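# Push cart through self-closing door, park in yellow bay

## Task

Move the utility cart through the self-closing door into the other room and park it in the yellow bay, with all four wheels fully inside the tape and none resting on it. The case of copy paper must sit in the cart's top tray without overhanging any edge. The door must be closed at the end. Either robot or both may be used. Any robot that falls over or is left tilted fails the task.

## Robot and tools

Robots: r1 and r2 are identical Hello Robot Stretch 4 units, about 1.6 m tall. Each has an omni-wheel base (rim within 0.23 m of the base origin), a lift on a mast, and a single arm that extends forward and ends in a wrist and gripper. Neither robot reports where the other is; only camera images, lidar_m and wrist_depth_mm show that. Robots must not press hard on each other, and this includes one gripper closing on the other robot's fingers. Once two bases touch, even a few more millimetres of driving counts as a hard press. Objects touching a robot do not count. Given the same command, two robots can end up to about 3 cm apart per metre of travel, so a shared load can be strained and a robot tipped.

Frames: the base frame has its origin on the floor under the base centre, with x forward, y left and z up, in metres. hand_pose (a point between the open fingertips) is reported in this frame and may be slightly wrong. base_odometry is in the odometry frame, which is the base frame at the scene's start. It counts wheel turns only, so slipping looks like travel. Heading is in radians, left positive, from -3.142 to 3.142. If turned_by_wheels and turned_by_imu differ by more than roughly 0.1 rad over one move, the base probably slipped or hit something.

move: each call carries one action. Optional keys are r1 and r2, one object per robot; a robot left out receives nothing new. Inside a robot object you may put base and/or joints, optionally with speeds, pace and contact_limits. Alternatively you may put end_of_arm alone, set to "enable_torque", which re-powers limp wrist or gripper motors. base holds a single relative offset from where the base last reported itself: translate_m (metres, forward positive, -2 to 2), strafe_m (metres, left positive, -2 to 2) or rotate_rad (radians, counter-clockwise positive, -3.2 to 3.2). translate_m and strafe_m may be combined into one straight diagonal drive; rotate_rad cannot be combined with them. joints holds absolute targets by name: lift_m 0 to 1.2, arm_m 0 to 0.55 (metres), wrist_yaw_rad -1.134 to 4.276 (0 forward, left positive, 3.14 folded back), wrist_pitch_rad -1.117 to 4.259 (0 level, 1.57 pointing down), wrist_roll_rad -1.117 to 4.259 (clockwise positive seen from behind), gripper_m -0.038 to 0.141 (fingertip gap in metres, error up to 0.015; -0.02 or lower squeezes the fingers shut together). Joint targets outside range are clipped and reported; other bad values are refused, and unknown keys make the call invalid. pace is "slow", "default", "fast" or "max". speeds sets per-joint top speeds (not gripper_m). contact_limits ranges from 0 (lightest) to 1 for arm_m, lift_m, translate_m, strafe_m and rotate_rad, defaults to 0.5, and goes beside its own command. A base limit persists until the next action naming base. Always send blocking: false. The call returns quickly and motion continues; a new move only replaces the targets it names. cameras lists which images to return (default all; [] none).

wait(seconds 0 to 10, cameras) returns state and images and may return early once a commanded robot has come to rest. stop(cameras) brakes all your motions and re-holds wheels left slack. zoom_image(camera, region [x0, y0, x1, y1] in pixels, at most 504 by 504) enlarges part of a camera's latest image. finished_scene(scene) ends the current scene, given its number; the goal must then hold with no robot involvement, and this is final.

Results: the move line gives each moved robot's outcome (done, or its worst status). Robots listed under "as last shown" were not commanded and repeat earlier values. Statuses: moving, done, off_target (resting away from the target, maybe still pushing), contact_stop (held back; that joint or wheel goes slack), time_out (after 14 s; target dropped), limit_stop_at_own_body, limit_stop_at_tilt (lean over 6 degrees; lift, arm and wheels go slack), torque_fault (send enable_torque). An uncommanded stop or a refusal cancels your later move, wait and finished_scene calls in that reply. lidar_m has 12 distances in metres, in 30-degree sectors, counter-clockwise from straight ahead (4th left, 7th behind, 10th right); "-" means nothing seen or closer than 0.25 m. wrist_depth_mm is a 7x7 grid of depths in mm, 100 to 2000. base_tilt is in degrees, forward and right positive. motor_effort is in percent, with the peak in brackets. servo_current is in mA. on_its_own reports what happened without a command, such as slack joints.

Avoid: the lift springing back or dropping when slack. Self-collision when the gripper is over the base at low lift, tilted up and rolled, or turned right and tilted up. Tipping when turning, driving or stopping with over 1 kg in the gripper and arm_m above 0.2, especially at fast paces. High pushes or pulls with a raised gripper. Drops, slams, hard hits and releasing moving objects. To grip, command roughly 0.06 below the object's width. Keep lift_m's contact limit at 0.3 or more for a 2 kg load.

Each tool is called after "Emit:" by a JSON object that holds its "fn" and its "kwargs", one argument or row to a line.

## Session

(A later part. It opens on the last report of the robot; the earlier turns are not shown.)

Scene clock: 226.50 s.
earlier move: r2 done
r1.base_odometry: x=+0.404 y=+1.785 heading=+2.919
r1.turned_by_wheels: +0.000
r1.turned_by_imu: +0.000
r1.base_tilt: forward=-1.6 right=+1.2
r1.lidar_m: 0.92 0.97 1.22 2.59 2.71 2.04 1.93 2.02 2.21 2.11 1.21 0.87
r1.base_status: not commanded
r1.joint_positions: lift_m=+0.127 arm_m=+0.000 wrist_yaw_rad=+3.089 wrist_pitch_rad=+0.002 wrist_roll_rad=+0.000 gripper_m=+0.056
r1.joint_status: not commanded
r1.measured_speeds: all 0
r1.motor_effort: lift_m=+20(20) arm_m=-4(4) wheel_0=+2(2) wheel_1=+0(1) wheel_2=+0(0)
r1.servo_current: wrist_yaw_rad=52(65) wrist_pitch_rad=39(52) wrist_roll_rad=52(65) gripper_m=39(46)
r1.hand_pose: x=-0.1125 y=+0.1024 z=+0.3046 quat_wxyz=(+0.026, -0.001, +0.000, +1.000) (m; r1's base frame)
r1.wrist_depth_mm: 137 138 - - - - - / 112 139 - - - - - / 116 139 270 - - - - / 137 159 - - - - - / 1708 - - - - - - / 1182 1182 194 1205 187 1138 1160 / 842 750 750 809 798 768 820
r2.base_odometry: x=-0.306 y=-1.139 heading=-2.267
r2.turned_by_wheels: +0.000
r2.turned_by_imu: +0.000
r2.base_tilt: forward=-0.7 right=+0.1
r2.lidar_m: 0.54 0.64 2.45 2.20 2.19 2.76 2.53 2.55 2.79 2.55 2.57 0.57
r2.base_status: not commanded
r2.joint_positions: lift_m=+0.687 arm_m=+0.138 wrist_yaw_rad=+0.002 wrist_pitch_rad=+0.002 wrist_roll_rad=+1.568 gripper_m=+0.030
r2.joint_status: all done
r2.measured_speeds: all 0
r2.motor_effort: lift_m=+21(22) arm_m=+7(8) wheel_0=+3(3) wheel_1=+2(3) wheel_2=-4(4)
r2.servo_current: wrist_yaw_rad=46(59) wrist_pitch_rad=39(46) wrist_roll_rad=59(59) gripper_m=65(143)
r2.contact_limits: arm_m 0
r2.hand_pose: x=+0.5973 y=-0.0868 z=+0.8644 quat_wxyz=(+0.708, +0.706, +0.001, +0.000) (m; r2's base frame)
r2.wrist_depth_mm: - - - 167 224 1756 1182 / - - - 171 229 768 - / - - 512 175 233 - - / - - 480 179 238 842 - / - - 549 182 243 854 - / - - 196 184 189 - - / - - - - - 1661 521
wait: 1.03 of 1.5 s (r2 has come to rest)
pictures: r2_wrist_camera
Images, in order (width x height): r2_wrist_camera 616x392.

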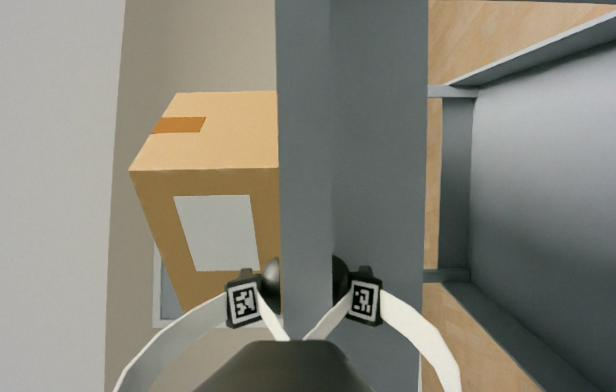

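Emit:
{"fn": "move", "kwargs": {
  "blocking": false,
  "r2": {"joints":{"gripper_m":-0.025}},
  "cameras": []
}}

Emit:
{"fn": "wait", "kwargs": {
  "seconds": 1.5,
  "cameras": ["r2_wrist_camera","r2_head_camera"]
}}

Scene clock: 232.37 s.
move: r2 moving
r1: as last shown
r1.base_tilt: forward=-1.6 right=+1.3
r1.lidar_m: 0.92 0.95 1.20 2.57 2.71 2.03 1.93 2.07 2.19 2.12 1.20 0.88
r1.servo_current: wrist_yaw_rad=52(65) wrist_pitch_rad=46(52) wrist_roll_rad=52(59) gripper_m=39(46)
r1.wrist_depth_mm: 136 138 - - - - - / 112 139 - - - - - / 116 139 268 - - - - / 137 159 - - - - - / 1708 - - - - - - / 1182 1160 193 1182 187 1182 1138 / 854 750 750 798 788 778 820
r2.base_odometry: x=-0.306 y=-1.139 heading=-2.267
r2.turned_by_wheels: +0.000
r2.turned_by_imu: +0.000
r2.base_tilt: forward=-0.7 right=+0.1
r2.lidar_m: 0.53 0.60 2.42 2.20 2.18 2.75 2.54 2.57 2.83 2.54 2.59 0.56
r2.base_status: not commanded
r2.joint_positions: lift_m=+0.687 arm_m=+0.138 wrist_yaw_rad=+0.002 wrist_pitch_rad=+0.002 wrist_roll_rad=+1.568 gripper_m=+0.011
r2.joint_status: gripper_m moving
r2.measured_speeds: translate_m=+0.000 strafe_m=+0.000 rotate_rad=+0.000 lift_m=+0.000 arm_m=+0.001 wrist_yaw_rad=+0.000 wrist_pitch_rad=+0.000 wrist_roll_rad=+0.000
r2.motor_effort: lift_m=+21(21) arm_m=+6(7) wheel_0=+2(3) wheel_1=+2(3) wheel_2=-4(4)
r2.servo_current: wrist_yaw_rad=46(59) wrist_pitch_rad=39(46) wrist_roll_rad=52(59) gripper_m=189(189)
r2.contact_limits: arm_m 0
r2.hand_pose: x=+0.5974 y=-0.0868 z=+0.8644 quat_wxyz=(+0.708, +0.706, +0.001, +0.000) (m; r2's base frame)
r2.wrist_depth_mm: - - - 164 221 1708 1182 / - - - 168 226 778 - / - - 496 174 231 - - / - - 484 234 236 854 - / - - 549 181 241 854 - / - - 195 183 183 - - / - - - - - 1661 512
pictures: none
No camera images: "cameras" was empty.

Scene clock: 233.17 s.
earlier move: r2 done
r1.base_odometry: x=+0.404 y=+1.785 heading=+2.919
r1.turned_by_wheels: +0.000
r1.turned_by_imu: +0.000
r1.base_tilt: forward=-1.6 right=+1.3
r1.lidar_m: 0.90 0.96 1.21 2.58 2.69 2.03 1.93 2.03 2.21 2.12 1.20 0.87
r1.base_status: not commanded
r1.joint_positions: lift_m=+0.127 arm_m=+0.000 wrist_yaw_rad=+3.089 wrist_pitch_rad=+0.002 wrist_roll_rad=+0.000 gripper_m=+0.056
r1.joint_status: not commanded
r1.measured_speeds: all 0
r1.motor_effort: lift_m=+20(20) arm_m=-4(4) wheel_0=+2(2) wheel_1=+0(1) wheel_2=+0(0)
r1.servo_current: wrist_yaw_rad=46(65) wrist_pitch_rad=46(52) wrist_roll_rad=65(65) gripper_m=39(46)
r1.hand_pose: x=-0.1125 y=+0.1024 z=+0.3046 quat_wxyz=(+0.026, -0.001, +0.000, +1.000) (m; r1's base frame)
r1.wrist_depth_mm: 136 138 - - - - - / 113 139 - - - - - / 116 139 270 - - - - / 137 159 - - - - - / 1661 - - - - - - / 1182 1182 194 1229 188 1138 1138 / 842 741 759 809 798 788 809
r2.base_odometry: x=-0.306 y=-1.139 heading=-2.267
r2.turned_by_wheels: +0.000
r2.turned_by_imu: +0.000
r2.base_tilt: forward=-0.7 right=+0.0
r2.lidar_m: 0.53 0.61 2.43 2.18 2.21 2.76 2.54 2.57 2.81 2.55 2.56 0.54
r2.base_status: not commanded
r2.joint_positions: lift_m=+0.687 arm_m=+0.138 wrist_yaw_rad=+0.002 wrist_pitch_rad=+0.002 wrist_roll_rad=+1.568 gripper_m=-0.024
r2.joint_status: all done
r2.measured_speeds: all 0
r2.motor_effort: lift_m=+21(22) arm_m=+5(7) wheel_0=+3(3) wheel_1=+2(3) wheel_2=-3(4)
r2.servo_current: wrist_yaw_rad=46(59) wrist_pitch_rad=39(46) wrist_roll_rad=46(59) gripper_m=104(247)
r2.contact_limits: arm_m 0
r2.hand_pose: x=+0.5974 y=-0.0868 z=+0.8644 quat_wxyz=(+0.708, +0.706, +0.001, +0.000) (m; r2's base frame)
r2.wrist_depth_mm: - - - 154 209 1576 1160 / - - - 158 215 768 - / - - 484 161 219 - - / - - 469 165 224 831 - / - - 539 168 229 - - / - - 188 173 179 - - / - - - - 241 1618 504
wait: 0.80 of 1.5 s (r2 has come to rest)
pictures: r2_head_camera, r2_wrist_camera
Images, in order (width x height): r2_head_camera 420x560, r2_wrist_camera 616x392.

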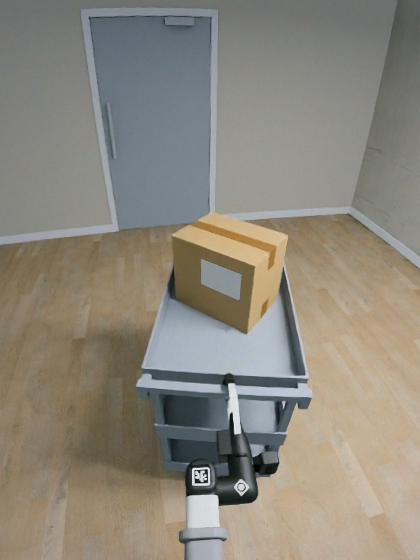

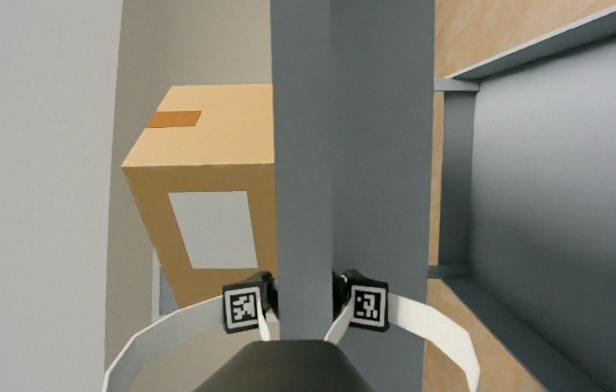

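Emit:
{"fn": "move", "kwargs": {
  "blocking": false,
  "r2": {"base":{"translate_m":-0.45},"pace":"slow"},
  "cameras": []
}}

Emit:
{"fn": "wait", "kwargs": {
  "seconds": 7,
  "cameras": ["r2_wrist_camera","r2_head_camera","r2_head_left_camera","r2_head_right_camera"]
}}

Scene clock: 238.70 s.
move: r2 moving
r1: as last shown
r1.lidar_m: 0.89 0.95 1.22 2.59 2.70 2.02 1.93 2.06 2.21 2.13 1.20 0.88
r1.servo_current: wrist_yaw_rad=46(59) wrist_pitch_rad=39(52) wrist_roll_rad=39(59) gripper_m=46(46)
r1.wrist_depth_mm: 136 139 - - - - - / 112 139 - - - - - / 116 139 271 - - - - / 137 158 - - - - - / 1661 - - - - - - / 1182 1182 194 1182 187 1160 1118 / 842 741 750 798 788 788 809
r2.base_odometry: x=-0.299 y=-1.130 heading=-2.267
r2.turned_by_wheels: +0.000
r2.turned_by_imu: +0.001
r2.base_tilt: forward=-0.6 right=+0.1
r2.lidar_m: 0.55 0.59 2.45 2.19 2.18 2.74 2.52 2.56 2.82 2.55 2.59 0.54
r2.base_status: translate_m moving
r2.joint_positions: lift_m=+0.687 arm_m=+0.138 wrist_yaw_rad=+0.002 wrist_pitch_rad=+0.002 wrist_roll_rad=+1.568 gripper_m=-0.024
r2.joint_status: not commanded
r2.measured_speeds: translate_m=-0.049 strafe_m=-0.001 rotate_rad=+0.000 lift_m=+0.000 arm_m=+0.000 wrist_yaw_rad=+0.001 wrist_pitch_rad=+0.000 wrist_roll_rad=+0.000
r2.motor_effort: lift_m=+21(21) arm_m=+0(5) wheel_0=-2(8) wheel_1=-6(8) wheel_2=+13(14)
r2.servo_current: wrist_yaw_rad=52(52) wrist_pitch_rad=39(46) wrist_roll_rad=39(59) gripper_m=111(111)
r2.contact_limits: arm_m 0
r2.hand_pose: x=+0.5975 y=-0.0868 z=+0.8644 quat_wxyz=(+0.708, +0.706, +0.001, +0.000) (m; r2's base frame)
r2.wrist_depth_mm: - - - 153 209 1576 1118 / - - - 158 214 759 - / - - 484 161 220 - - / - - 466 165 225 831 - / - - 539 169 230 - - / - - 188 172 179 - - / - - - - 241 1576 508
pictures: none
No camera images: "cameras" was empty.

Scene clock: 244.00 s.
earlier move: r2 done
r1.base_odometry: x=+0.404 y=+1.785 heading=+2.919
r1.turned_by_wheels: +0.000
r1.turned_by_imu: +0.000
r1.base_tilt: forward=-1.6 right=+1.2
r1.lidar_m: 0.90 0.96 1.19 2.59 2.69 2.05 1.94 2.03 2.19 2.10 1.21 0.86
r1.base_status: not commanded
r1.joint_positions: lift_m=+0.127 arm_m=+0.000 wrist_yaw_rad=+3.089 wrist_pitch_rad=+0.002 wrist_roll_rad=+0.000 gripper_m=+0.056
r1.joint_status: not commanded
r1.measured_speeds: all 0
r1.motor_effort: lift_m=+20(20) arm_m=-4(4) wheel_0=+2(2) wheel_1=+1(1) wheel_2=+0(0)
r1.servo_current: wrist_yaw_rad=33(78) wrist_pitch_rad=39(52) wrist_roll_rad=59(72) gripper_m=39(52)
r1.hand_pose: x=-0.1125 y=+0.1024 z=+0.3046 quat_wxyz=(+0.026, -0.001, +0.000, +1.000) (m; r1's base frame)
r1.wrist_depth_mm: 136 138 - - - - - / 112 139 - - - - - / 116 140 268 - - - - / 137 159 - - - - - / 1708 - - - - - - / 1182 1205 195 1205 188 1160 1160 / 854 750 759 798 788 778 820
r2.base_odometry: x=-0.018 y=-0.794 heading=-2.267
r2.turned_by_wheels: +0.000
r2.turned_by_imu: +0.002
r2.base_tilt: forward=-0.7 right=+0.1
r2.lidar_m: 0.53 0.57 2.36 2.09 2.15 2.30 2.09 2.14 2.63 2.60 2.63 0.55
r2.base_status: done
r2.joint_positions: lift_m=+0.687 arm_m=+0.138 wrist_yaw_rad=+0.003 wrist_pitch_rad=+0.004 wrist_roll_rad=+1.568 gripper_m=-0.024
r2.joint_status: not commanded
r2.measured_speeds: all 0
r2.motor_effort: lift_m=+21(22) arm_m=-3(5) wheel_0=+0(8) wheel_1=-3(8) wheel_2=+7(16)
r2.servo_current: wrist_yaw_rad=59(65) wrist_pitch_rad=46(52) wrist_roll_rad=39(59) gripper_m=98(117)
r2.contact_limits: arm_m 0
r2.hand_pose: x=+0.5975 y=-0.0866 z=+0.8638 quat_wxyz=(+0.708, +0.706, +0.002, +0.000) (m; r2's base frame)
r2.wrist_depth_mm: - - - 165 224 1618 1138 / - - - 167 227 1618 - / - - 569 167 228 831 - / - - 459 168 229 842 - / - - 496 170 231 842 - / - - 186 170 180 - - / - - - - 233 - -
wait: 5.30 of 7 s (r2 has come to rest)
pictures: r2_head_camera, r2_head_left_camera, r2_head_right_camera, r2_wrist_camera
Images, in order (width x height): r2_head_camera 420x560, r2_head_left_camera 420x672, r2_head_right_camera 420x672, r2_wrist_camera 616x392.

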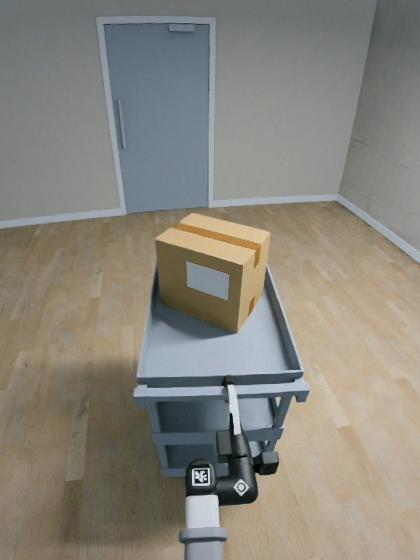

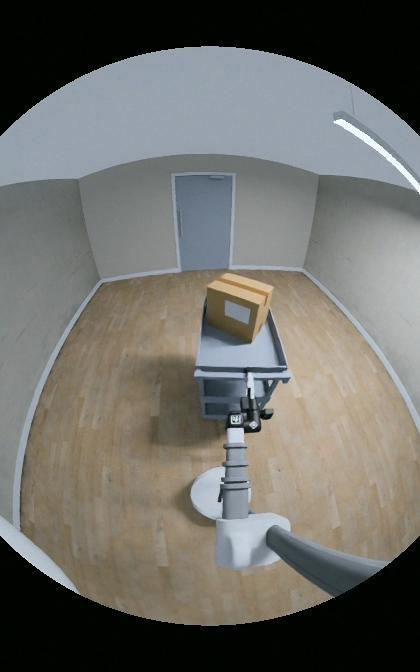

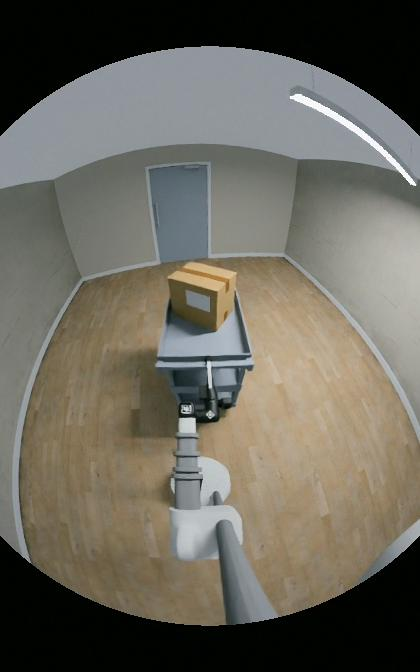

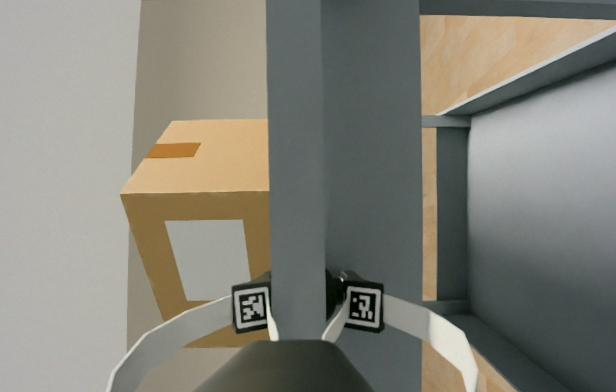

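Emit:
{"fn": "move", "kwargs": {
  "blocking": false,
  "r1": {"base":{"translate_m":0.95},"pace":"slow"},
  "cameras": []
}}

Emit:
{"fn": "wait", "kwargs": {
  "seconds": 10,
  "cameras": ["r1_head_camera","r1_head_left_camera","r2_head_camera"]
}}

Scene clock: 271.17 s.
move: r1 moving
r1.base_odometry: x=+0.392 y=+1.787 heading=+2.919
r1.turned_by_wheels: +0.000
r1.turned_by_imu: +0.000
r1.base_tilt: forward=-1.6 right=+1.3
r1.lidar_m: 0.89 0.96 1.18 2.56 2.70 2.05 1.96 2.04 2.22 2.12 1.19 0.85
r1.base_status: translate_m moving
r1.joint_positions: lift_m=+0.127 arm_m=+0.000 wrist_yaw_rad=+3.089 wrist_pitch_rad=+0.002 wrist_roll_rad=+0.000 gripper_m=+0.056
r1.joint_status: not commanded
r1.measured_speeds: translate_m=+0.048 strafe_m=+0.000 rotate_rad=+0.001 lift_m=+0.000 arm_m=+0.000 wrist_yaw_rad=+0.000 wrist_pitch_rad=+0.000 wrist_roll_rad=+0.000
r1.motor_effort: lift_m=+20(20) arm_m=-4(4) wheel_0=+5(7) wheel_1=+4(5) wheel_2=-6(6)
r1.servo_current: wrist_yaw_rad=46(59) wrist_pitch_rad=33(52) wrist_roll_rad=46(59) gripper_m=39(46)
r1.hand_pose: x=-0.1125 y=+0.1024 z=+0.3046 quat_wxyz=(+0.026, -0.001, +0.000, +1.000) (m; r1's base frame)
r1.wrist_depth_mm: 136 138 - - - - - / 113 139 - - - - - / 116 139 271 - - - - / 137 160 - - - - - / 1661 - - - - - - / 1160 1205 194 1182 187 1160 1138 / 842 750 759 798 788 768 809
r2: as last shown
r2.turned_by_imu: +0.000
r2.base_tilt: forward=-0.6 right=+0.1
r2.lidar_m: 0.52 0.57 2.36 2.09 2.12 2.32 2.10 2.12 2.61 2.61 2.66 0.55
r2.motor_effort: lift_m=+21(21) arm_m=-4(4) wheel_0=+0(1) wheel_1=-3(4) wheel_2=+8(8)
r2.servo_current: wrist_yaw_rad=39(52) wrist_pitch_rad=39(46) wrist_roll_rad=46(59) gripper_m=91(104)
r2.contact_limits: arm_m 0
r2.wrist_depth_mm: - - - 166 224 1618 1138 / - - - 167 228 1537 - / - - 564 167 229 831 - / - - 459 168 229 820 - / - - 496 169 230 842 - / - - 186 170 180 - - / - - - - 233 - -
pictures: none
No camera images: "cameras" was empty.

Scene clock: 281.17 s.
earlier move: r1 moving
r1.base_odometry: x=-0.522 y=+1.994 heading=+2.920
r1.turned_by_wheels: +0.001
r1.turned_by_imu: +0.002
r1.base_tilt: forward=-1.6 right=+1.3
r1.lidar_m: 0.25 0.25 0.25 0.41 2.72 2.97 2.90 3.03 0.26 0.25 2.23 0.25
r1.base_status: translate_m moving
r1.joint_positions: lift_m=+0.127 arm_m=+0.000 wrist_yaw_rad=+3.099 wrist_pitch_rad=+0.002 wrist_roll_rad=+0.000 gripper_m=+0.056
r1.joint_status: not commanded
r1.measured_speeds: translate_m=+0.001 strafe_m=+0.000 rotate_rad=+0.000 lift_m=+0.000 arm_m=+0.000 wrist_yaw_rad=+0.000 wrist_pitch_rad=+0.000 wrist_roll_rad=+0.000
r1.motor_effort: lift_m=+20(20) arm_m=+8(8) wheel_0=+14(19) wheel_1=+11(15) wheel_2=-10(18)
r1.servo_current: wrist_yaw_rad=78(78) wrist_pitch_rad=39(52) wrist_roll_rad=33(72) gripper_m=39(52)
r1.hand_pose: x=-0.1139 y=+0.0995 z=+0.3046 quat_wxyz=(+0.021, -0.001, +0.000, +1.000) (m; r1's base frame)
r1.wrist_depth_mm: - 136 - - - - - / - 136 218 - - - - / 107 136 184 - - - - / 124 137 276 - - - - / 1708 - - - - - - / 1205 1205 194 1205 187 1160 1118 / 842 759 750 798 798 788 820
r2.base_odometry: x=-0.018 y=-0.794 heading=-2.267
r2.turned_by_wheels: +0.000
r2.turned_by_imu: +0.001
r2.base_tilt: forward=-0.7 right=+0.1
r2.lidar_m: 0.52 0.55 2.35 2.06 2.14 2.28 2.08 2.12 2.61 2.59 2.64 0.57
r2.base_status: not commanded
r2.joint_positions: lift_m=+0.687 arm_m=+0.138 wrist_yaw_rad=+0.003 wrist_pitch_rad=+0.004 wrist_roll_rad=+1.568 gripper_m=-0.024
r2.joint_status: not commanded
r2.measured_speeds: all 0
r2.motor_effort: lift_m=+21(22) arm_m=-4(4) wheel_0=+0(1) wheel_1=-3(4) wheel_2=+7(8)
r2.servo_current: wrist_yaw_rad=39(65) wrist_pitch_rad=46(52) wrist_roll_rad=46(65) gripper_m=98(104)
r2.contact_limits: arm_m 0
r2.hand_pose: x=+0.5975 y=-0.0866 z=+0.8638 quat_wxyz=(+0.708, +0.706, +0.002, +0.000) (m; r2's base frame)
r2.wrist_depth_mm: - - - 165 225 1576 1138 / - - - 166 226 1576 - / - - 559 167 228 842 - / - - 459 168 229 842 - / - - 492 169 231 842 - / - - 186 171 179 - - / - - - - 233 - -
wait: 10.00 s; no rest
pictures: r1_head_camera, r1_head_left_camera, r2_head_camera
Images, in order (width x height): r1_head_camera 420x560, r1_head_left_camera 420x672, r2_head_camera 420x560.

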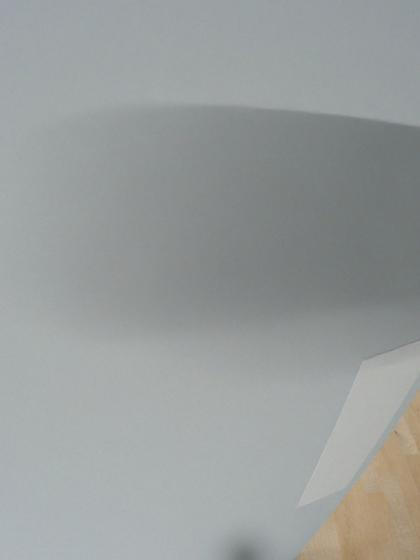

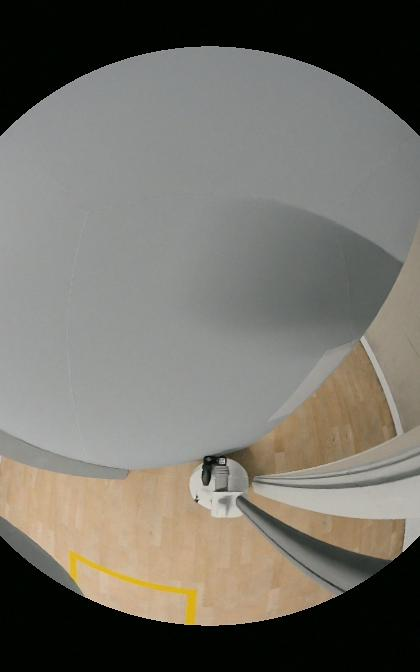

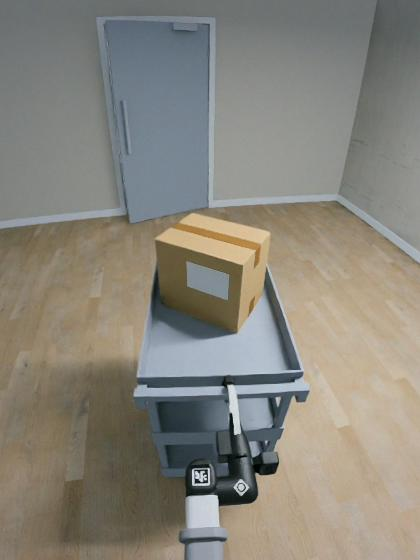

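Emit:
{"fn": "move", "kwargs": {
  "blocking": false,
  "r1": {"base":{"translate_m":0.35,"strafe_m":0.04},"pace":"slow","contact_limits":{"translate_m":0.7,"strafe_m":0.7}},
  "cameras": []
}}

Emit:
{"fn": "wait", "kwargs": {
  "seconds": 5,
  "cameras": ["r1_head_camera","r1_head_left_camera","r2_head_camera"]
}}

r1: "contact_limits": translate_m and strafe_m are given together and make one move, which takes one limit: state it under one of them only
Scene clock: 290.37 s.
earlier move: r1 done
r1.base_odometry: x=-0.522 y=+1.994 heading=+2.920
r1.turned_by_wheels: +0.000
r1.turned_by_imu: +0.000
r1.base_tilt: forward=-1.6 right=+1.3
r1.lidar_m: 0.25 0.25 0.25 0.41 2.69 2.98 2.90 3.04 0.28 0.25 2.20 0.25
r1.base_status: done
r1.joint_positions: lift_m=+0.127 arm_m=+0.000 wrist_yaw_rad=+3.099 wrist_pitch_rad=+0.002 wrist_roll_rad=+0.000 gripper_m=+0.056
r1.joint_status: not commanded
r1.measured_speeds: all 0
r1.motor_effort: lift_m=+20(20) arm_m=+8(8) wheel_0=+11(19) wheel_1=+10(15) wheel_2=-11(18)
r1.servo_current: wrist_yaw_rad=72(78) wrist_pitch_rad=39(52) wrist_roll_rad=46(72) gripper_m=39(52)
r1.hand_pose: x=-0.1139 y=+0.0995 z=+0.3046 quat_wxyz=(+0.021, -0.001, +0.000, +1.000) (m; r1's base frame)
r1.wrist_depth_mm: - 136 - - - - - / - 136 219 - - - - / 107 136 181 - - - - / 123 137 274 - - - - / 1708 - - - - - - / 1229 1229 193 1229 187 1160 1160 / 854 759 750 809 798 788 820
r2.base_odometry: x=-0.018 y=-0.794 heading=-2.267
r2.turned_by_wheels: +0.000
r2.turned_by_imu: +0.000
r2.base_tilt: forward=-0.7 right=+0.1
r2.lidar_m: 0.52 0.57 2.35 2.08 2.11 2.33 2.08 2.14 2.65 2.61 2.63 0.55
r2.base_status: not commanded
r2.joint_positions: lift_m=+0.687 arm_m=+0.138 wrist_yaw_rad=+0.003 wrist_pitch_rad=+0.004 wrist_roll_rad=+1.568 gripper_m=-0.024
r2.joint_status: not commanded
r2.measured_speeds: all 0
r2.motor_effort: lift_m=+21(22) arm_m=-3(4) wheel_0=+0(1) wheel_1=-4(4) wheel_2=+7(8)
r2.servo_current: wrist_yaw_rad=39(65) wrist_pitch_rad=39(52) wrist_roll_rad=46(65) gripper_m=98(104)
r2.contact_limits: arm_m 0
r2.hand_pose: x=+0.5975 y=-0.0866 z=+0.8638 quat_wxyz=(+0.708, +0.706, +0.002, +0.000) (m; r2's base frame)
r2.wrist_depth_mm: - - - 166 226 1618 1138 / - - - 166 226 1576 - / - - 569 168 228 831 - / - - 459 168 229 842 - / - - 500 169 229 831 - / - - 186 171 179 - - / - - - - 233 - -
pictures: none

not run: a call was refused earlier in this reply.

Emit:
{"fn": "move", "kwargs": {
  "blocking": false,
  "r1": {"base":{"translate_m":0.35,"strafe_m":0.04},"pace":"slow","contact_limits":{"translate_m":0.7}},
  "cameras": []
}}

Emit:
{"fn": "wait", "kwargs": {
  "seconds": 5,
  "cameras": ["r1_head_camera","r1_head_left_camera","r2_head_camera"]
}}

Scene clock: 294.30 s.
move: r1 moving
r1.base_odometry: x=-0.535 y=+1.995 heading=+2.921
r1.turned_by_wheels: +0.001
r1.turned_by_imu: +0.001
r1.base_tilt: forward=-1.6 right=+1.3
r1.lidar_m: 0.25 0.25 0.25 0.40 2.66 3.01 2.91 3.03 0.26 0.25 2.22 0.26
r1.base_status: translate_m moving; strafe_m moving
r1.joint_positions: lift_m=+0.127 arm_m=+0.000 wrist_yaw_rad=+3.099 wrist_pitch_rad=+0.002 wrist_roll_rad=+0.000 gripper_m=+0.056
r1.joint_status: not commanded
r1.measured_speeds: translate_m=+0.049 strafe_m=+0.006 rotate_rad=-0.002 lift_m=+0.000 arm_m=+0.000 wrist_yaw_rad=+0.000 wrist_pitch_rad=+0.000 wrist_roll_rad=+0.000
r1.motor_effort: lift_m=+20(20) arm_m=+8(8) wheel_0=+13(15) wheel_1=+16(16) wheel_2=-13(17)
r1.servo_current: wrist_yaw_rad=59(65) wrist_pitch_rad=52(52) wrist_roll_rad=59(59) gripper_m=46(46)
r1.contact_limits: translate_m 0.7
r1.hand_pose: x=-0.1139 y=+0.0995 z=+0.3046 quat_wxyz=(+0.021, -0.001, +0.000, +1.000) (m; r1's base frame)
r1.wrist_depth_mm: - 136 - - - - - / - 136 198 - - - - / 107 136 183 - - - - / 123 137 274 - - - - / 1756 - - - - - - / 1205 1205 194 1205 187 1160 1138 / 854 741 759 809 798 778 820
r2.base_odometry: x=-0.018 y=-0.794 heading=-2.267
r2.turned_by_wheels: +0.000
r2.turned_by_imu: +0.000
r2.base_tilt: forward=-0.7 right=+0.1
r2.lidar_m: 0.52 0.58 2.32 2.08 2.12 2.31 2.10 2.11 2.63 2.60 2.64 0.54
r2.base_status: not commanded
r2.joint_positions: lift_m=+0.687 arm_m=+0.138 wrist_yaw_rad=+0.003 wrist_pitch_rad=+0.004 wrist_roll_rad=+1.568 gripper_m=-0.024
r2.joint_status: not commanded
r2.measured_speeds: all 0
r2.motor_effort: lift_m=+21(21) arm_m=-4(4) wheel_0=+0(1) wheel_1=-4(4) wheel_2=+7(7)
r2.servo_current: wrist_yaw_rad=52(52) wrist_pitch_rad=52(52) wrist_roll_rad=46(59) gripper_m=91(98)
r2.contact_limits: arm_m 0
r2.hand_pose: x=+0.5975 y=-0.0866 z=+0.8638 quat_wxyz=(+0.708, +0.706, +0.002, +0.000) (m; r2's base frame)
r2.wrist_depth_mm: - - - 166 225 1618 1160 / - - - 167 226 1537 - / - - 564 167 229 842 - / - - 462 168 229 831 - / - - 496 169 230 842 - / - - 186 171 180 - - / - - - - 234 - -
pictures: none
No camera images: "cameras" was empty.

Scene clock: 298.60 s.
earlier move: r1 done
r1.base_odometry: x=-0.872 y=+2.031 heading=+2.921
r1.turned_by_wheels: -0.001
r1.turned_by_imu: +0.000
r1.base_tilt: forward=-1.6 right=+1.3
r1.lidar_m: 0.25 0.25 0.25 0.25 0.45 3.36 3.29 0.42 0.44 1.24 2.28 3.10
r1.base_status: done
r1.joint_positions: lift_m=+0.127 arm_m=+0.000 wrist_yaw_rad=+3.099 wrist_pitch_rad=+0.002 wrist_roll_rad=+0.000 gripper_m=+0.056
r1.joint_status: not commanded
r1.measured_speeds: all 0
r1.motor_effort: lift_m=+20(20) arm_m=+8(8) wheel_0=+5(16) wheel_1=+9(17) wheel_2=-8(17)
r1.servo_current: wrist_yaw_rad=72(85) wrist_pitch_rad=39(52) wrist_roll_rad=52(72) gripper_m=39(52)
r1.contact_limits: translate_m 0.7
r1.hand_pose: x=-0.1139 y=+0.0995 z=+0.3046 quat_wxyz=(+0.021, -0.001, +0.000, +1.000) (m; r1's base frame)
r1.wrist_depth_mm: - 136 - - - - - / - 136 - - - - - / 105 137 188 - - - - / 121 137 283 - - - - / 1708 1983 - - - - - / 1160 1205 193 1205 187 1160 1138 / 854 750 768 798 798 778 809
r2.base_odometry: x=-0.018 y=-0.794 heading=-2.267
r2.turned_by_wheels: +0.000
r2.turned_by_imu: +0.001
r2.base_tilt: forward=-0.7 right=+0.1
r2.lidar_m: 0.52 0.55 2.37 2.09 2.15 2.32 2.09 2.09 2.64 2.60 2.64 0.55
r2.base_status: not commanded
r2.joint_positions: lift_m=+0.687 arm_m=+0.138 wrist_yaw_rad=+0.003 wrist_pitch_rad=+0.004 wrist_roll_rad=+1.568 gripper_m=-0.024
r2.joint_status: not commanded
r2.measured_speeds: all 0
r2.motor_effort: lift_m=+21(22) arm_m=-3(4) wheel_0=+0(1) wheel_1=-3(4) wheel_2=+7(8)
r2.servo_current: wrist_yaw_rad=39(65) wrist_pitch_rad=46(52) wrist_roll_rad=46(65) gripper_m=98(104)
r2.contact_limits: arm_m 0
r2.hand_pose: x=+0.5975 y=-0.0866 z=+0.8638 quat_wxyz=(+0.708, +0.706, +0.002, +0.000) (m; r2's base frame)
r2.wrist_depth_mm: - - - 166 225 1661 1160 / - - - 167 227 1537 - / - - 564 167 228 831 - / - - 459 168 229 831 - / - - 496 169 231 831 - / - - 186 170 179 - - / - - - - 232 - -
wait: 4.30 of 5 s (r1 has come to rest)
pictures: r1_head_camera, r1_head_left_camera, r2_head_camera
Images, in order (width x height): r1_head_camera 420x560, r1_head_left_camera 420x672, r2_head_camera 420x560.

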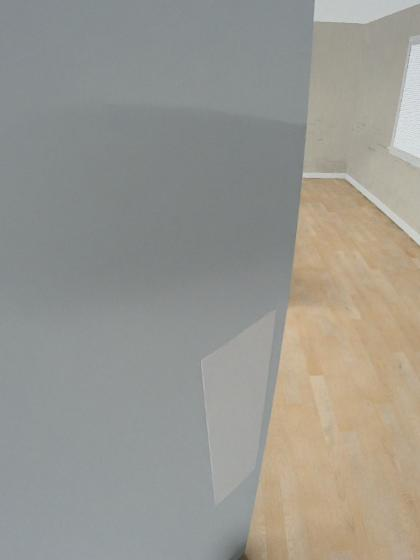

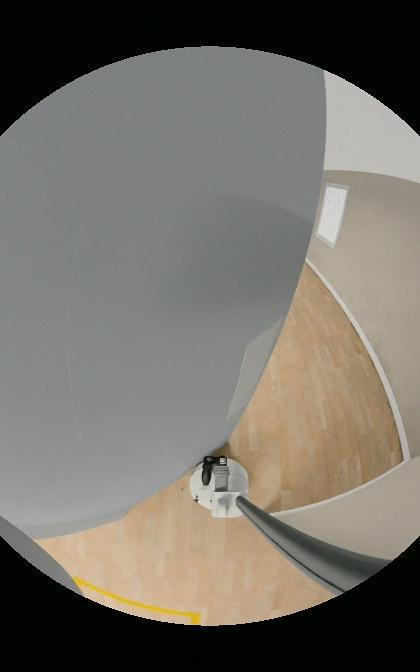

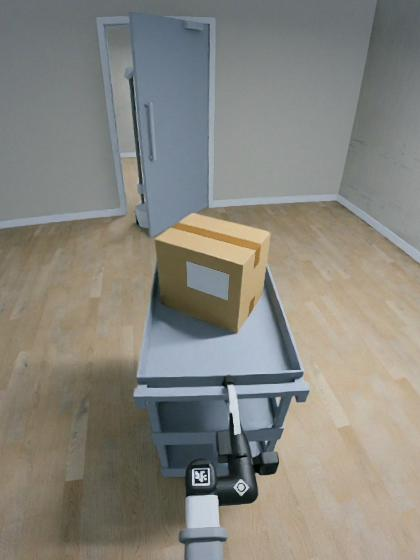

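Emit:
{"fn": "move", "kwargs": {
  "blocking": false,
  "r1": {"base":{"translate_m":0.4,"strafe_m":0.2},"pace":"slow","contact_limits":{"translate_m":0.7}},
  "cameras": []
}}

Emit:
{"fn": "wait", "kwargs": {
  "seconds": 7,
  "cameras": ["r1_head_camera","r1_head_left_camera","r2_head_camera"]
}}

Scene clock: 308.13 s.
move: r1 moving
r1.base_odometry: x=-0.886 y=+2.028 heading=+2.921
r1.turned_by_wheels: +0.000
r1.turned_by_imu: +0.000
r1.base_tilt: forward=-1.6 right=+1.3
r1.lidar_m: 0.25 0.25 0.25 0.25 0.43 3.34 3.28 0.42 0.43 1.28 2.26 3.09
r1.base_status: translate_m moving; strafe_m moving
r1.joint_positions: lift_m=+0.127 arm_m=+0.000 wrist_yaw_rad=+3.099 wrist_pitch_rad=+0.002 wrist_roll_rad=+0.000 gripper_m=+0.056
r1.joint_status: not commanded
r1.measured_speeds: translate_m=+0.049 strafe_m=+0.025 rotate_rad=+0.001 lift_m=+0.000 arm_m=+0.000 wrist_yaw_rad=+0.000 wrist_pitch_rad=+0.000 wrist_roll_rad=+0.000
r1.motor_effort: lift_m=+20(20) arm_m=+8(8) wheel_0=+5(8) wheel_1=+13(15) wheel_2=-12(14)
r1.servo_current: wrist_yaw_rad=59(78) wrist_pitch_rad=46(52) wrist_roll_rad=59(59) gripper_m=46(46)
r1.contact_limits: translate_m 0.7
r1.hand_pose: x=-0.1139 y=+0.0995 z=+0.3046 quat_wxyz=(+0.021, -0.001, +0.000, +1.000) (m; r1's base frame)
r1.wrist_depth_mm: - 136 - - - - - / - 136 - - - - - / 107 136 186 - - - - / 124 137 258 - - - - / 1708 1921 - - - - - / 1182 1182 193 1205 188 1138 1138 / 842 759 759 809 798 768 820
r2: as last shown
r2.turned_by_imu: +0.000
r2.base_tilt: forward=-0.6 right=+0.1
r2.lidar_m: 0.54 0.54 2.34 2.10 2.15 2.29 2.09 2.09 2.66 2.63 2.64 0.56
r2.motor_effort: lift_m=+21(21) arm_m=-4(4) wheel_0=+0(1) wheel_1=-4(4) wheel_2=+7(8)
r2.servo_current: wrist_yaw_rad=46(65) wrist_pitch_rad=46(52) wrist_roll_rad=46(59) gripper_m=98(98)
r2.contact_limits: arm_m 0
r2.wrist_depth_mm: - - - 165 224 1708 1138 / - - - 167 226 1499 - / - - 569 167 228 820 - / - - 455 169 229 842 - / - - 500 169 230 831 - / - - 186 170 179 - - / - - - - 232 - -
pictures: none
No camera images: "cameras" was empty.

Scene clock: 313.27 s.
earlier move: r1 done
r1.base_odometry: x=-1.306 y=+1.924 heading=+2.921
r1.turned_by_wheels: +0.000
r1.turned_by_imu: +0.002
r1.base_tilt: forward=-1.5 right=+1.3
r1.lidar_m: 1.78 0.25 3.14 0.25 0.25 0.46 3.69 0.85 1.00 2.38 2.48 3.41
r1.base_status: done
r1.joint_positions: lift_m=+0.127 arm_m=+0.000 wrist_yaw_rad=+3.092 wrist_pitch_rad=+0.002 wrist_roll_rad=+0.000 gripper_m=+0.056
r1.joint_status: not commanded
r1.measured_speeds: all 0
r1.motor_effort: lift_m=+20(20) arm_m=+5(8) wheel_0=+2(8) wheel_1=+9(16) wheel_2=-5(14)
r1.servo_current: wrist_yaw_rad=46(78) wrist_pitch_rad=46(52) wrist_roll_rad=52(65) gripper_m=39(52)
r1.contact_limits: translate_m 0.7
r1.hand_pose: x=-0.1129 y=+0.1016 z=+0.3046 quat_wxyz=(+0.025, -0.001, +0.000, +1.000) (m; r1's base frame)
r1.wrist_depth_mm: - 137 - - - 525 260 / - 137 - - - 539 264 / 109 137 203 - - 554 242 / 124 138 - - - 559 242 / 1661 - - - - 559 268 / 1060 1229 194 1205 187 459 266 / 854 750 750 798 798 336 265
r2.base_odometry: x=-0.018 y=-0.794 heading=-2.267
r2.turned_by_wheels: +0.000
r2.turned_by_imu: +0.001
r2.base_tilt: forward=-0.7 right=+0.1
r2.lidar_m: 0.52 0.59 2.36 2.07 2.14 2.32 2.11 2.11 2.60 2.60 2.67 0.57
r2.base_status: not commanded
r2.joint_positions: lift_m=+0.687 arm_m=+0.138 wrist_yaw_rad=+0.003 wrist_pitch_rad=+0.004 wrist_roll_rad=+1.568 gripper_m=-0.024
r2.joint_status: not commanded
r2.measured_speeds: all 0
r2.motor_effort: lift_m=+21(21) arm_m=-3(4) wheel_0=+0(1) wheel_1=-3(4) wheel_2=+7(8)
r2.servo_current: wrist_yaw_rad=39(65) wrist_pitch_rad=46(52) wrist_roll_rad=46(65) gripper_m=91(98)
r2.contact_limits: arm_m 0
r2.hand_pose: x=+0.5975 y=-0.0866 z=+0.8638 quat_wxyz=(+0.708, +0.706, +0.002, +0.000) (m; r2's base frame)
r2.wrist_depth_mm: - - - 165 225 1661 1138 / - - - 166 226 1537 - / - - 564 167 228 831 - / - - 459 168 229 820 - / - - 496 169 230 842 - / - - 186 171 180 - - / - - - - 234 - -
wait: 5.13 of 7 s (r1 has come to rest)
pictures: r1_head_camera, r1_head_left_camera, r2_head_camera
Images, in order (width x height): r1_head_camera 420x560, r1_head_left_camera 420x672, r2_head_camera 420x560.

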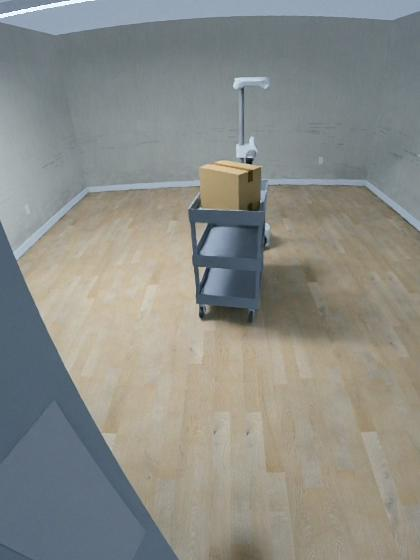

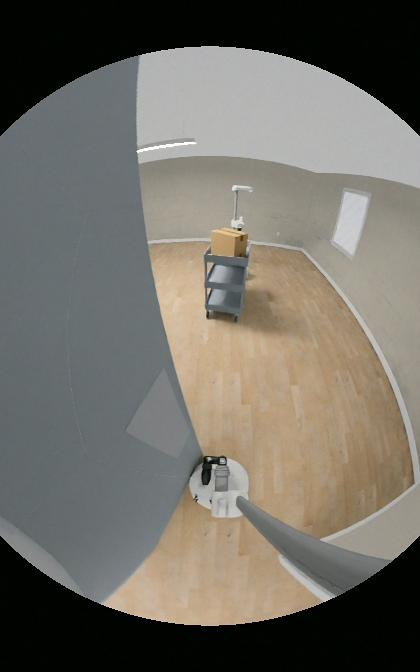

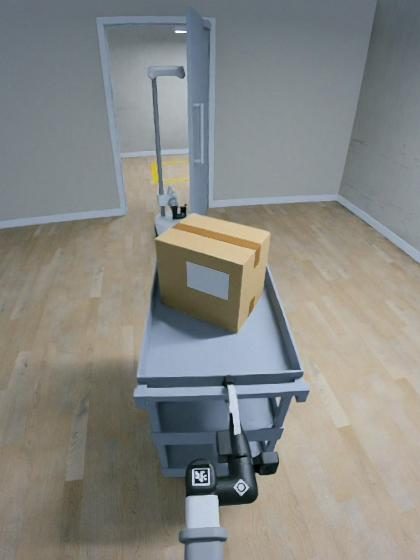

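Emit:
{"fn": "move", "kwargs": {
  "blocking": false,
  "r1": {"base":{"strafe_m":0.42},"pace":"slow","contact_limits":{"strafe_m":0.7}},
  "cameras": []
}}

Emit:
{"fn": "zoom_image", "kwargs": {
  "camera": "r1_head_camera",
  "region": [170, 130, 300, 330]
}}

Emit:
{"fn": "wait", "kwargs": {
  "seconds": 7,
  "cameras": ["r1_head_camera","r1_head_left_camera","r1_head_right_camera","r2_head_camera"]
}}

Scene clock: 320.23 s.
move: r1 moving
r1.base_odometry: x=-1.309 y=+1.910 heading=+2.921
r1.turned_by_wheels: +0.000
r1.turned_by_imu: -0.001
r1.base_tilt: forward=-1.6 right=+1.3
r1.lidar_m: 1.78 0.25 3.18 0.25 0.25 0.44 3.68 0.87 0.98 2.39 2.48 3.43
r1.base_status: strafe_m moving
r1.joint_positions: lift_m=+0.127 arm_m=+0.000 wrist_yaw_rad=+3.092 wrist_pitch_rad=+0.002 wrist_roll_rad=+0.000 gripper_m=+0.056
r1.joint_status: not commanded
r1.measured_speeds: translate_m=+0.000 strafe_m=+0.056 rotate_rad=+0.003 lift_m=+0.000 arm_m=+0.000 wrist_yaw_rad=+0.000 wrist_pitch_rad=+0.000 wrist_roll_rad=+0.000
r1.motor_effort: lift_m=+20(20) arm_m=+5(5) wheel_0=-14(15) wheel_1=+10(12) wheel_2=-1(4)
r1.servo_current: wrist_yaw_rad=46(65) wrist_pitch_rad=39(52) wrist_roll_rad=52(65) gripper_m=39(46)
r1.contact_limits: strafe_m 0.7
r1.hand_pose: x=-0.1129 y=+0.1016 z=+0.3046 quat_wxyz=(+0.025, -0.001, +0.000, +1.000) (m; r1's base frame)
r1.wrist_depth_mm: - 137 - - - 413 251 / - 137 - - - 421 254 / 109 137 203 - - 430 255 / 124 138 - - - 508 257 / 1708 - - - - 521 256 / 1098 1182 194 1182 187 430 258 / 842 741 759 809 809 322 254
r2: as last shown
r2.turned_by_imu: +0.000
r2.lidar_m: 0.54 0.58 2.35 2.10 2.13 2.32 2.09 2.13 2.62 2.60 2.62 0.57
r2.motor_effort: lift_m=+21(21) arm_m=-4(4) wheel_0=+0(0) wheel_1=-3(4) wheel_2=+7(8)
r2.servo_current: wrist_yaw_rad=52(59) wrist_pitch_rad=39(46) wrist_roll_rad=33(52) gripper_m=98(98)
r2.contact_limits: arm_m 0
r2.wrist_depth_mm: - - - 166 224 1618 1138 / - - - 166 227 1537 - / - - 569 167 228 831 - / - - 455 168 229 842 - / - - 496 170 230 831 - / - - 186 170 180 - - / - - - - 233 - -
pictures: none
No camera images: "cameras" was empty.

Scaled by 2.520 from the camera's 420x560 image, which has a finer 600x800 frame.

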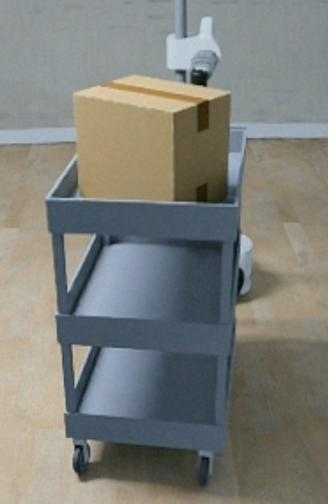

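Scene clock: 326.83 s.
earlier move: r1 contact_stop
r1.base_odometry: x=-1.393 y=+1.535 heading=+2.924
r1.turned_by_wheels: +0.003
r1.turned_by_imu: -0.002
r1.base_tilt: forward=-1.6 right=+1.3
r1.lidar_m: 1.83 0.33 0.25 - 0.25 0.25 0.53 3.82 1.12 2.74 2.84 1.85
r1.base_status: strafe_m contact_stop (by the wheels' count: +0.399 of +0.420)
r1.joint_positions: lift_m=+0.127 arm_m=+0.000 wrist_yaw_rad=+3.092 wrist_pitch_rad=+0.002 wrist_roll_rad=+0.000 gripper_m=+0.056
r1.joint_status: not commanded
r1.measured_speeds: translate_m=+0.000 strafe_m=-0.001 rotate_rad=+0.000 lift_m=+0.000 arm_m=+0.000 wrist_yaw_rad=+0.000 wrist_pitch_rad=+0.000 wrist_roll_rad=+0.000
r1.on_its_own: the wheels are slack since a contact_stop
r1.motor_effort: lift_m=+20(20) arm_m=+4(5) wheel_0=+0(30) wheel_1=+0(33) wheel_2=+0(8)
r1.servo_current: wrist_yaw_rad=39(78) wrist_pitch_rad=52(52) wrist_roll_rad=59(78) gripper_m=39(52)
r1.contact_limits: strafe_m 0.7
r1.hand_pose: x=-0.1128 y=+0.1016 z=+0.3046 quat_wxyz=(+0.025, -0.001, +0.000, +1.000) (m; r1's base frame)
r1.wrist_depth_mm: 136 138 - 473 278 195 - / 113 139 - 473 281 196 - / 116 139 265 480 283 189 - / 136 158 - 484 282 190 - / 1983 - - 488 285 190 158 / 1205 1182 193 496 191 189 - / 854 741 759 143 267 173 -
r2.base_odometry: x=-0.018 y=-0.794 heading=-2.267
r2.turned_by_wheels: +0.000
r2.turned_by_imu: +0.001
r2.base_tilt: forward=-0.7 right=+0.0
r2.lidar_m: 0.51 0.55 2.34 2.09 2.11 2.34 2.09 2.12 2.62 2.62 2.64 0.56
r2.base_status: not commanded
r2.joint_positions: lift_m=+0.687 arm_m=+0.138 wrist_yaw_rad=+0.003 wrist_pitch_rad=+0.004 wrist_roll_rad=+1.568 gripper_m=-0.024
r2.joint_status: not commanded
r2.measured_speeds: all 0
r2.motor_effort: lift_m=+21(22) arm_m=-3(4) wheel_0=+0(1) wheel_1=-3(4) wheel_2=+7(8)
r2.servo_current: wrist_yaw_rad=59(59) wrist_pitch_rad=46(52) wrist_roll_rad=46(65) gripper_m=98(104)
r2.contact_limits: arm_m 0
r2.hand_pose: x=+0.5975 y=-0.0866 z=+0.8638 quat_wxyz=(+0.708, +0.706, +0.002, +0.000) (m; r2's base frame)
r2.wrist_depth_mm: - - - 165 225 1618 1160 / - - - 166 227 1576 - / - - 569 168 228 820 - / - - 462 168 229 831 - / - - 496 170 229 842 - / - - 186 170 180 - - / - - - - 232 - -
wait: 6.60 of 7 s (r1 has come to rest)
pictures: r1_head_camera, r1_head_left_camera, r1_head_right_camera, r2_head_camera
Images, in order (width x height): r1_head_camera 420x560, r1_head_left_camera 420x672, r1_head_right_camera 420x672, r2_head_camera 420x560.

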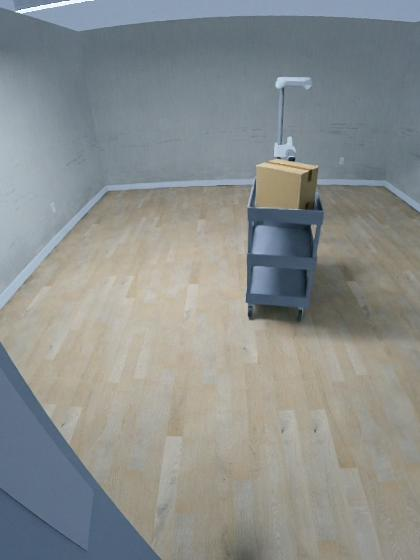

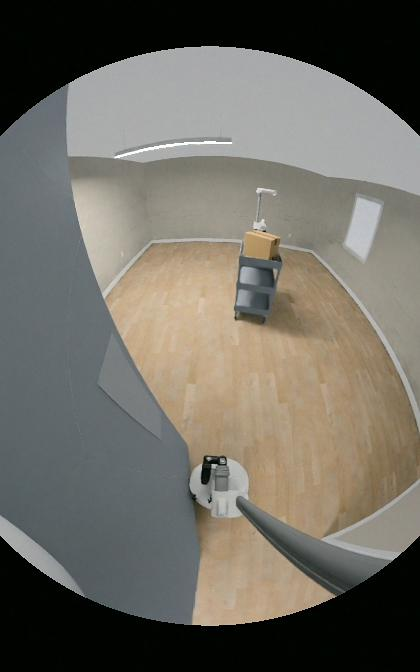

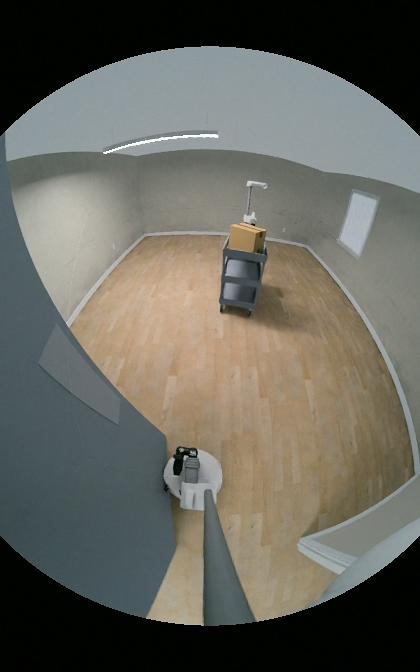

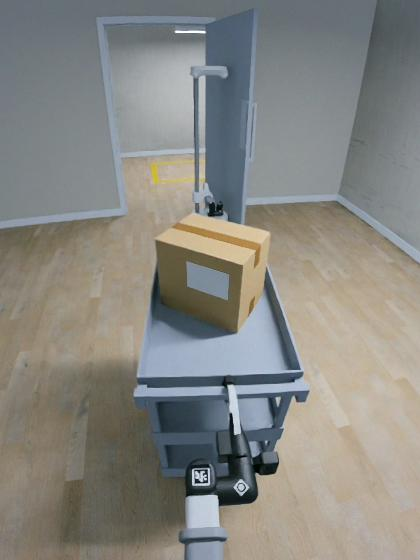

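Emit:
{"fn": "move", "kwargs": {
  "blocking": false,
  "r1": {"base":{"strafe_m":0.0,"translate_m":0.0}},
  "cameras": []
}}

Emit:
{"fn": "wait", "kwargs": {
  "seconds": 1,
  "cameras": ["r1_head_left_camera","r2_head_camera","r2_head_right_camera"]
}}

Emit:
{"fn": "zoom_image", "kwargs": {
  "camera": "r2_head_camera",
  "region": [80, 0, 280, 250]
}}

Scene clock: 332.83 s.
move: r1 done
r1.base_odometry: x=-1.393 y=+1.535 heading=+2.924
r1.turned_by_wheels: +0.000
r1.turned_by_imu: +0.000
r1.base_tilt: forward=-1.6 right=+1.3
r1.lidar_m: 1.84 0.35 0.25 - 0.25 0.25 0.51 3.83 1.13 2.75 2.87 1.85
r1.base_status: done
r1.joint_positions: lift_m=+0.127 arm_m=+0.000 wrist_yaw_rad=+3.092 wrist_pitch_rad=+0.002 wrist_roll_rad=+0.000 gripper_m=+0.056
r1.joint_status: not commanded
r1.measured_speeds: all 0
r1.motor_effort: lift_m=+20(20) arm_m=+4(4) wheel_0=-7(7) wheel_1=+6(6) wheel_2=+0(1)
r1.servo_current: wrist_yaw_rad=46(85) wrist_pitch_rad=46(46) wrist_roll_rad=46(65) gripper_m=39(52)
r1.hand_pose: x=-0.1128 y=+0.1016 z=+0.3046 quat_wxyz=(+0.025, -0.001, +0.000, +1.000) (m; r1's base frame)
r1.wrist_depth_mm: 136 138 - 473 278 195 - / 113 139 - 473 281 197 - / 116 139 264 480 282 189 - / 136 159 - 488 283 189 - / - - - 488 283 190 158 / 1205 1205 194 500 191 191 - / 842 750 750 143 267 173 -
r2: as last shown
r2.turned_by_imu: +0.000
r2.base_tilt: forward=-0.6 right=+0.1
r2.lidar_m: 0.52 0.57 2.38 2.10 2.15 2.32 2.08 2.13 2.62 2.61 2.64 0.56
r2.motor_effort: lift_m=+21(21) arm_m=-3(4) wheel_0=+0(1) wheel_1=-4(4) wheel_2=+7(8)
r2.servo_current: wrist_yaw_rad=46(52) wrist_pitch_rad=46(46) wrist_roll_rad=46(65) gripper_m=91(98)
r2.contact_limits: arm_m 0
r2.wrist_depth_mm: - - - 165 225 1661 1138 / - - - 167 226 1537 - / - - 569 167 228 831 - / - - 455 168 229 842 - / - - 496 170 231 831 - / - - 186 171 180 - - / - - - - 233 - -
pictures: none
No camera images: "cameras" was empty.

Scene clock: 333.83 s.
r1.base_odometry: x=-1.393 y=+1.535 heading=+2.924
r1.turned_by_wheels: +0.000
r1.turned_by_imu: +0.000
r1.base_tilt: forward=-1.6 right=+1.3
r1.lidar_m: 1.83 0.33 0.25 - 0.25 0.25 0.50 3.81 1.11 2.74 2.87 1.85
r1.base_status: done
r1.joint_positions: lift_m=+0.127 arm_m=+0.000 wrist_yaw_rad=+3.092 wrist_pitch_rad=+0.002 wrist_roll_rad=+0.000 gripper_m=+0.056
r1.joint_status: not commanded
r1.measured_speeds: all 0
r1.motor_effort: lift_m=+20(20) arm_m=+4(4) wheel_0=-8(7) wheel_1=+6(6) wheel_2=+0(1)
r1.servo_current: wrist_yaw_rad=46(85) wrist_pitch_rad=39(46) wrist_roll_rad=46(65) gripper_m=39(52)
r1.hand_pose: x=-0.1128 y=+0.1016 z=+0.3046 quat_wxyz=(+0.025, -0.001, +0.000, +1.000) (m; r1's base frame)
r1.wrist_depth_mm: 136 138 - 473 278 195 - / 113 139 - 477 279 196 - / 116 139 264 484 281 189 - / 137 159 - 488 283 190 - / 1983 - - 488 285 190 158 / 1205 1182 194 496 191 190 - / 842 750 759 143 267 173 -
r2.base_odometry: x=-0.018 y=-0.794 heading=-2.267
r2.turned_by_wheels: +0.000
r2.turned_by_imu: +0.000
r2.base_tilt: forward=-0.7 right=+0.0
r2.lidar_m: 0.54 0.57 2.36 2.10 2.13 2.31 2.10 2.13 2.61 2.62 2.62 0.54
r2.base_status: not commanded
r2.joint_positions: lift_m=+0.687 arm_m=+0.138 wrist_yaw_rad=+0.003 wrist_pitch_rad=+0.004 wrist_roll_rad=+1.568 gripper_m=-0.024
r2.joint_status: not commanded
r2.measured_speeds: all 0
r2.motor_effort: lift_m=+21(21) arm_m=-4(4) wheel_0=-1(1) wheel_1=-3(4) wheel_2=+7(8)
r2.servo_current: wrist_yaw_rad=52(52) wrist_pitch_rad=46(46) wrist_roll_rad=52(65) gripper_m=91(98)
r2.contact_limits: arm_m 0
r2.hand_pose: x=+0.5975 y=-0.0866 z=+0.8638 quat_wxyz=(+0.708, +0.706, +0.002, +0.000) (m; r2's base frame)
r2.wrist_depth_mm: - - - 165 225 1618 1138 / - - - 166 227 1537 - / - - 564 167 228 842 - / - - 455 168 229 842 - / - - 496 169 230 831 - / - - 186 170 180 - - / - - - - 232 - -
wait: 1.00 s; at rest by 0.27 s
pictures: r1_head_left_camera, r2_head_camera, r2_head_right_camera
Images, in order (width x height): r1_head_left_camera 420x672, r2_head_camera 420x560, r2_head_right_camera 420x672.

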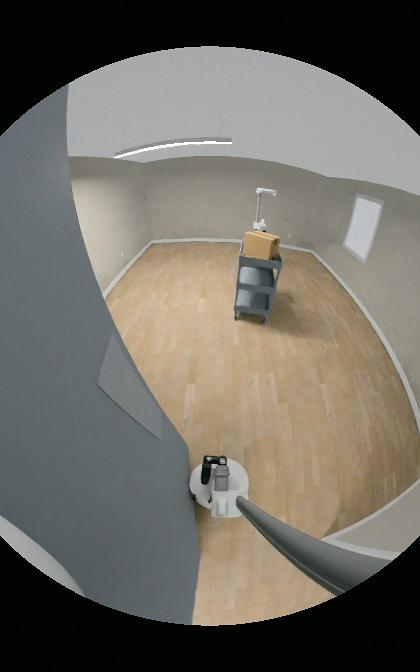

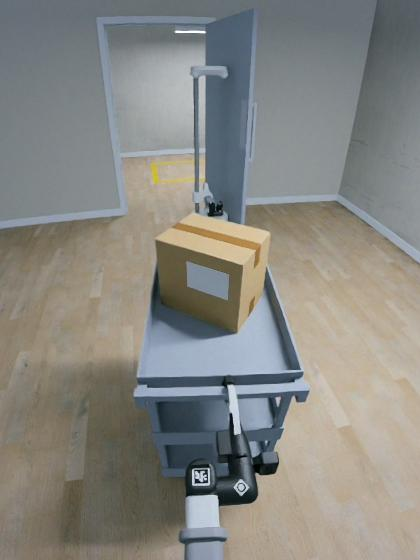

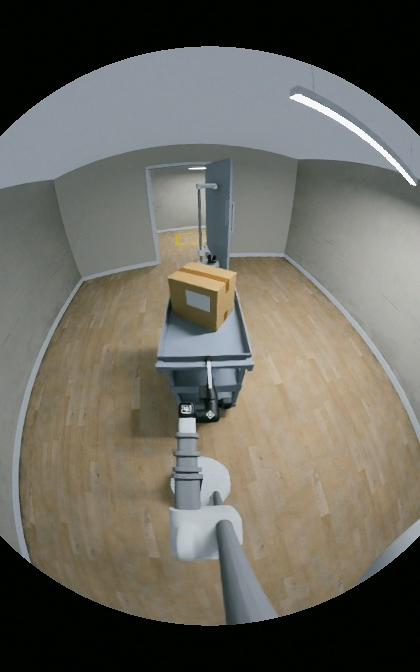

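Scaled by 2.016 from the camera's 420x560 image, which has a finer 1200x1600 frame.

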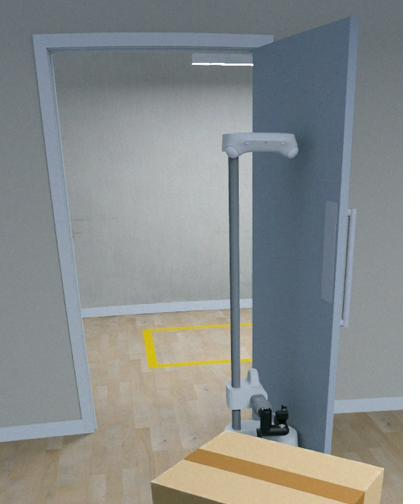

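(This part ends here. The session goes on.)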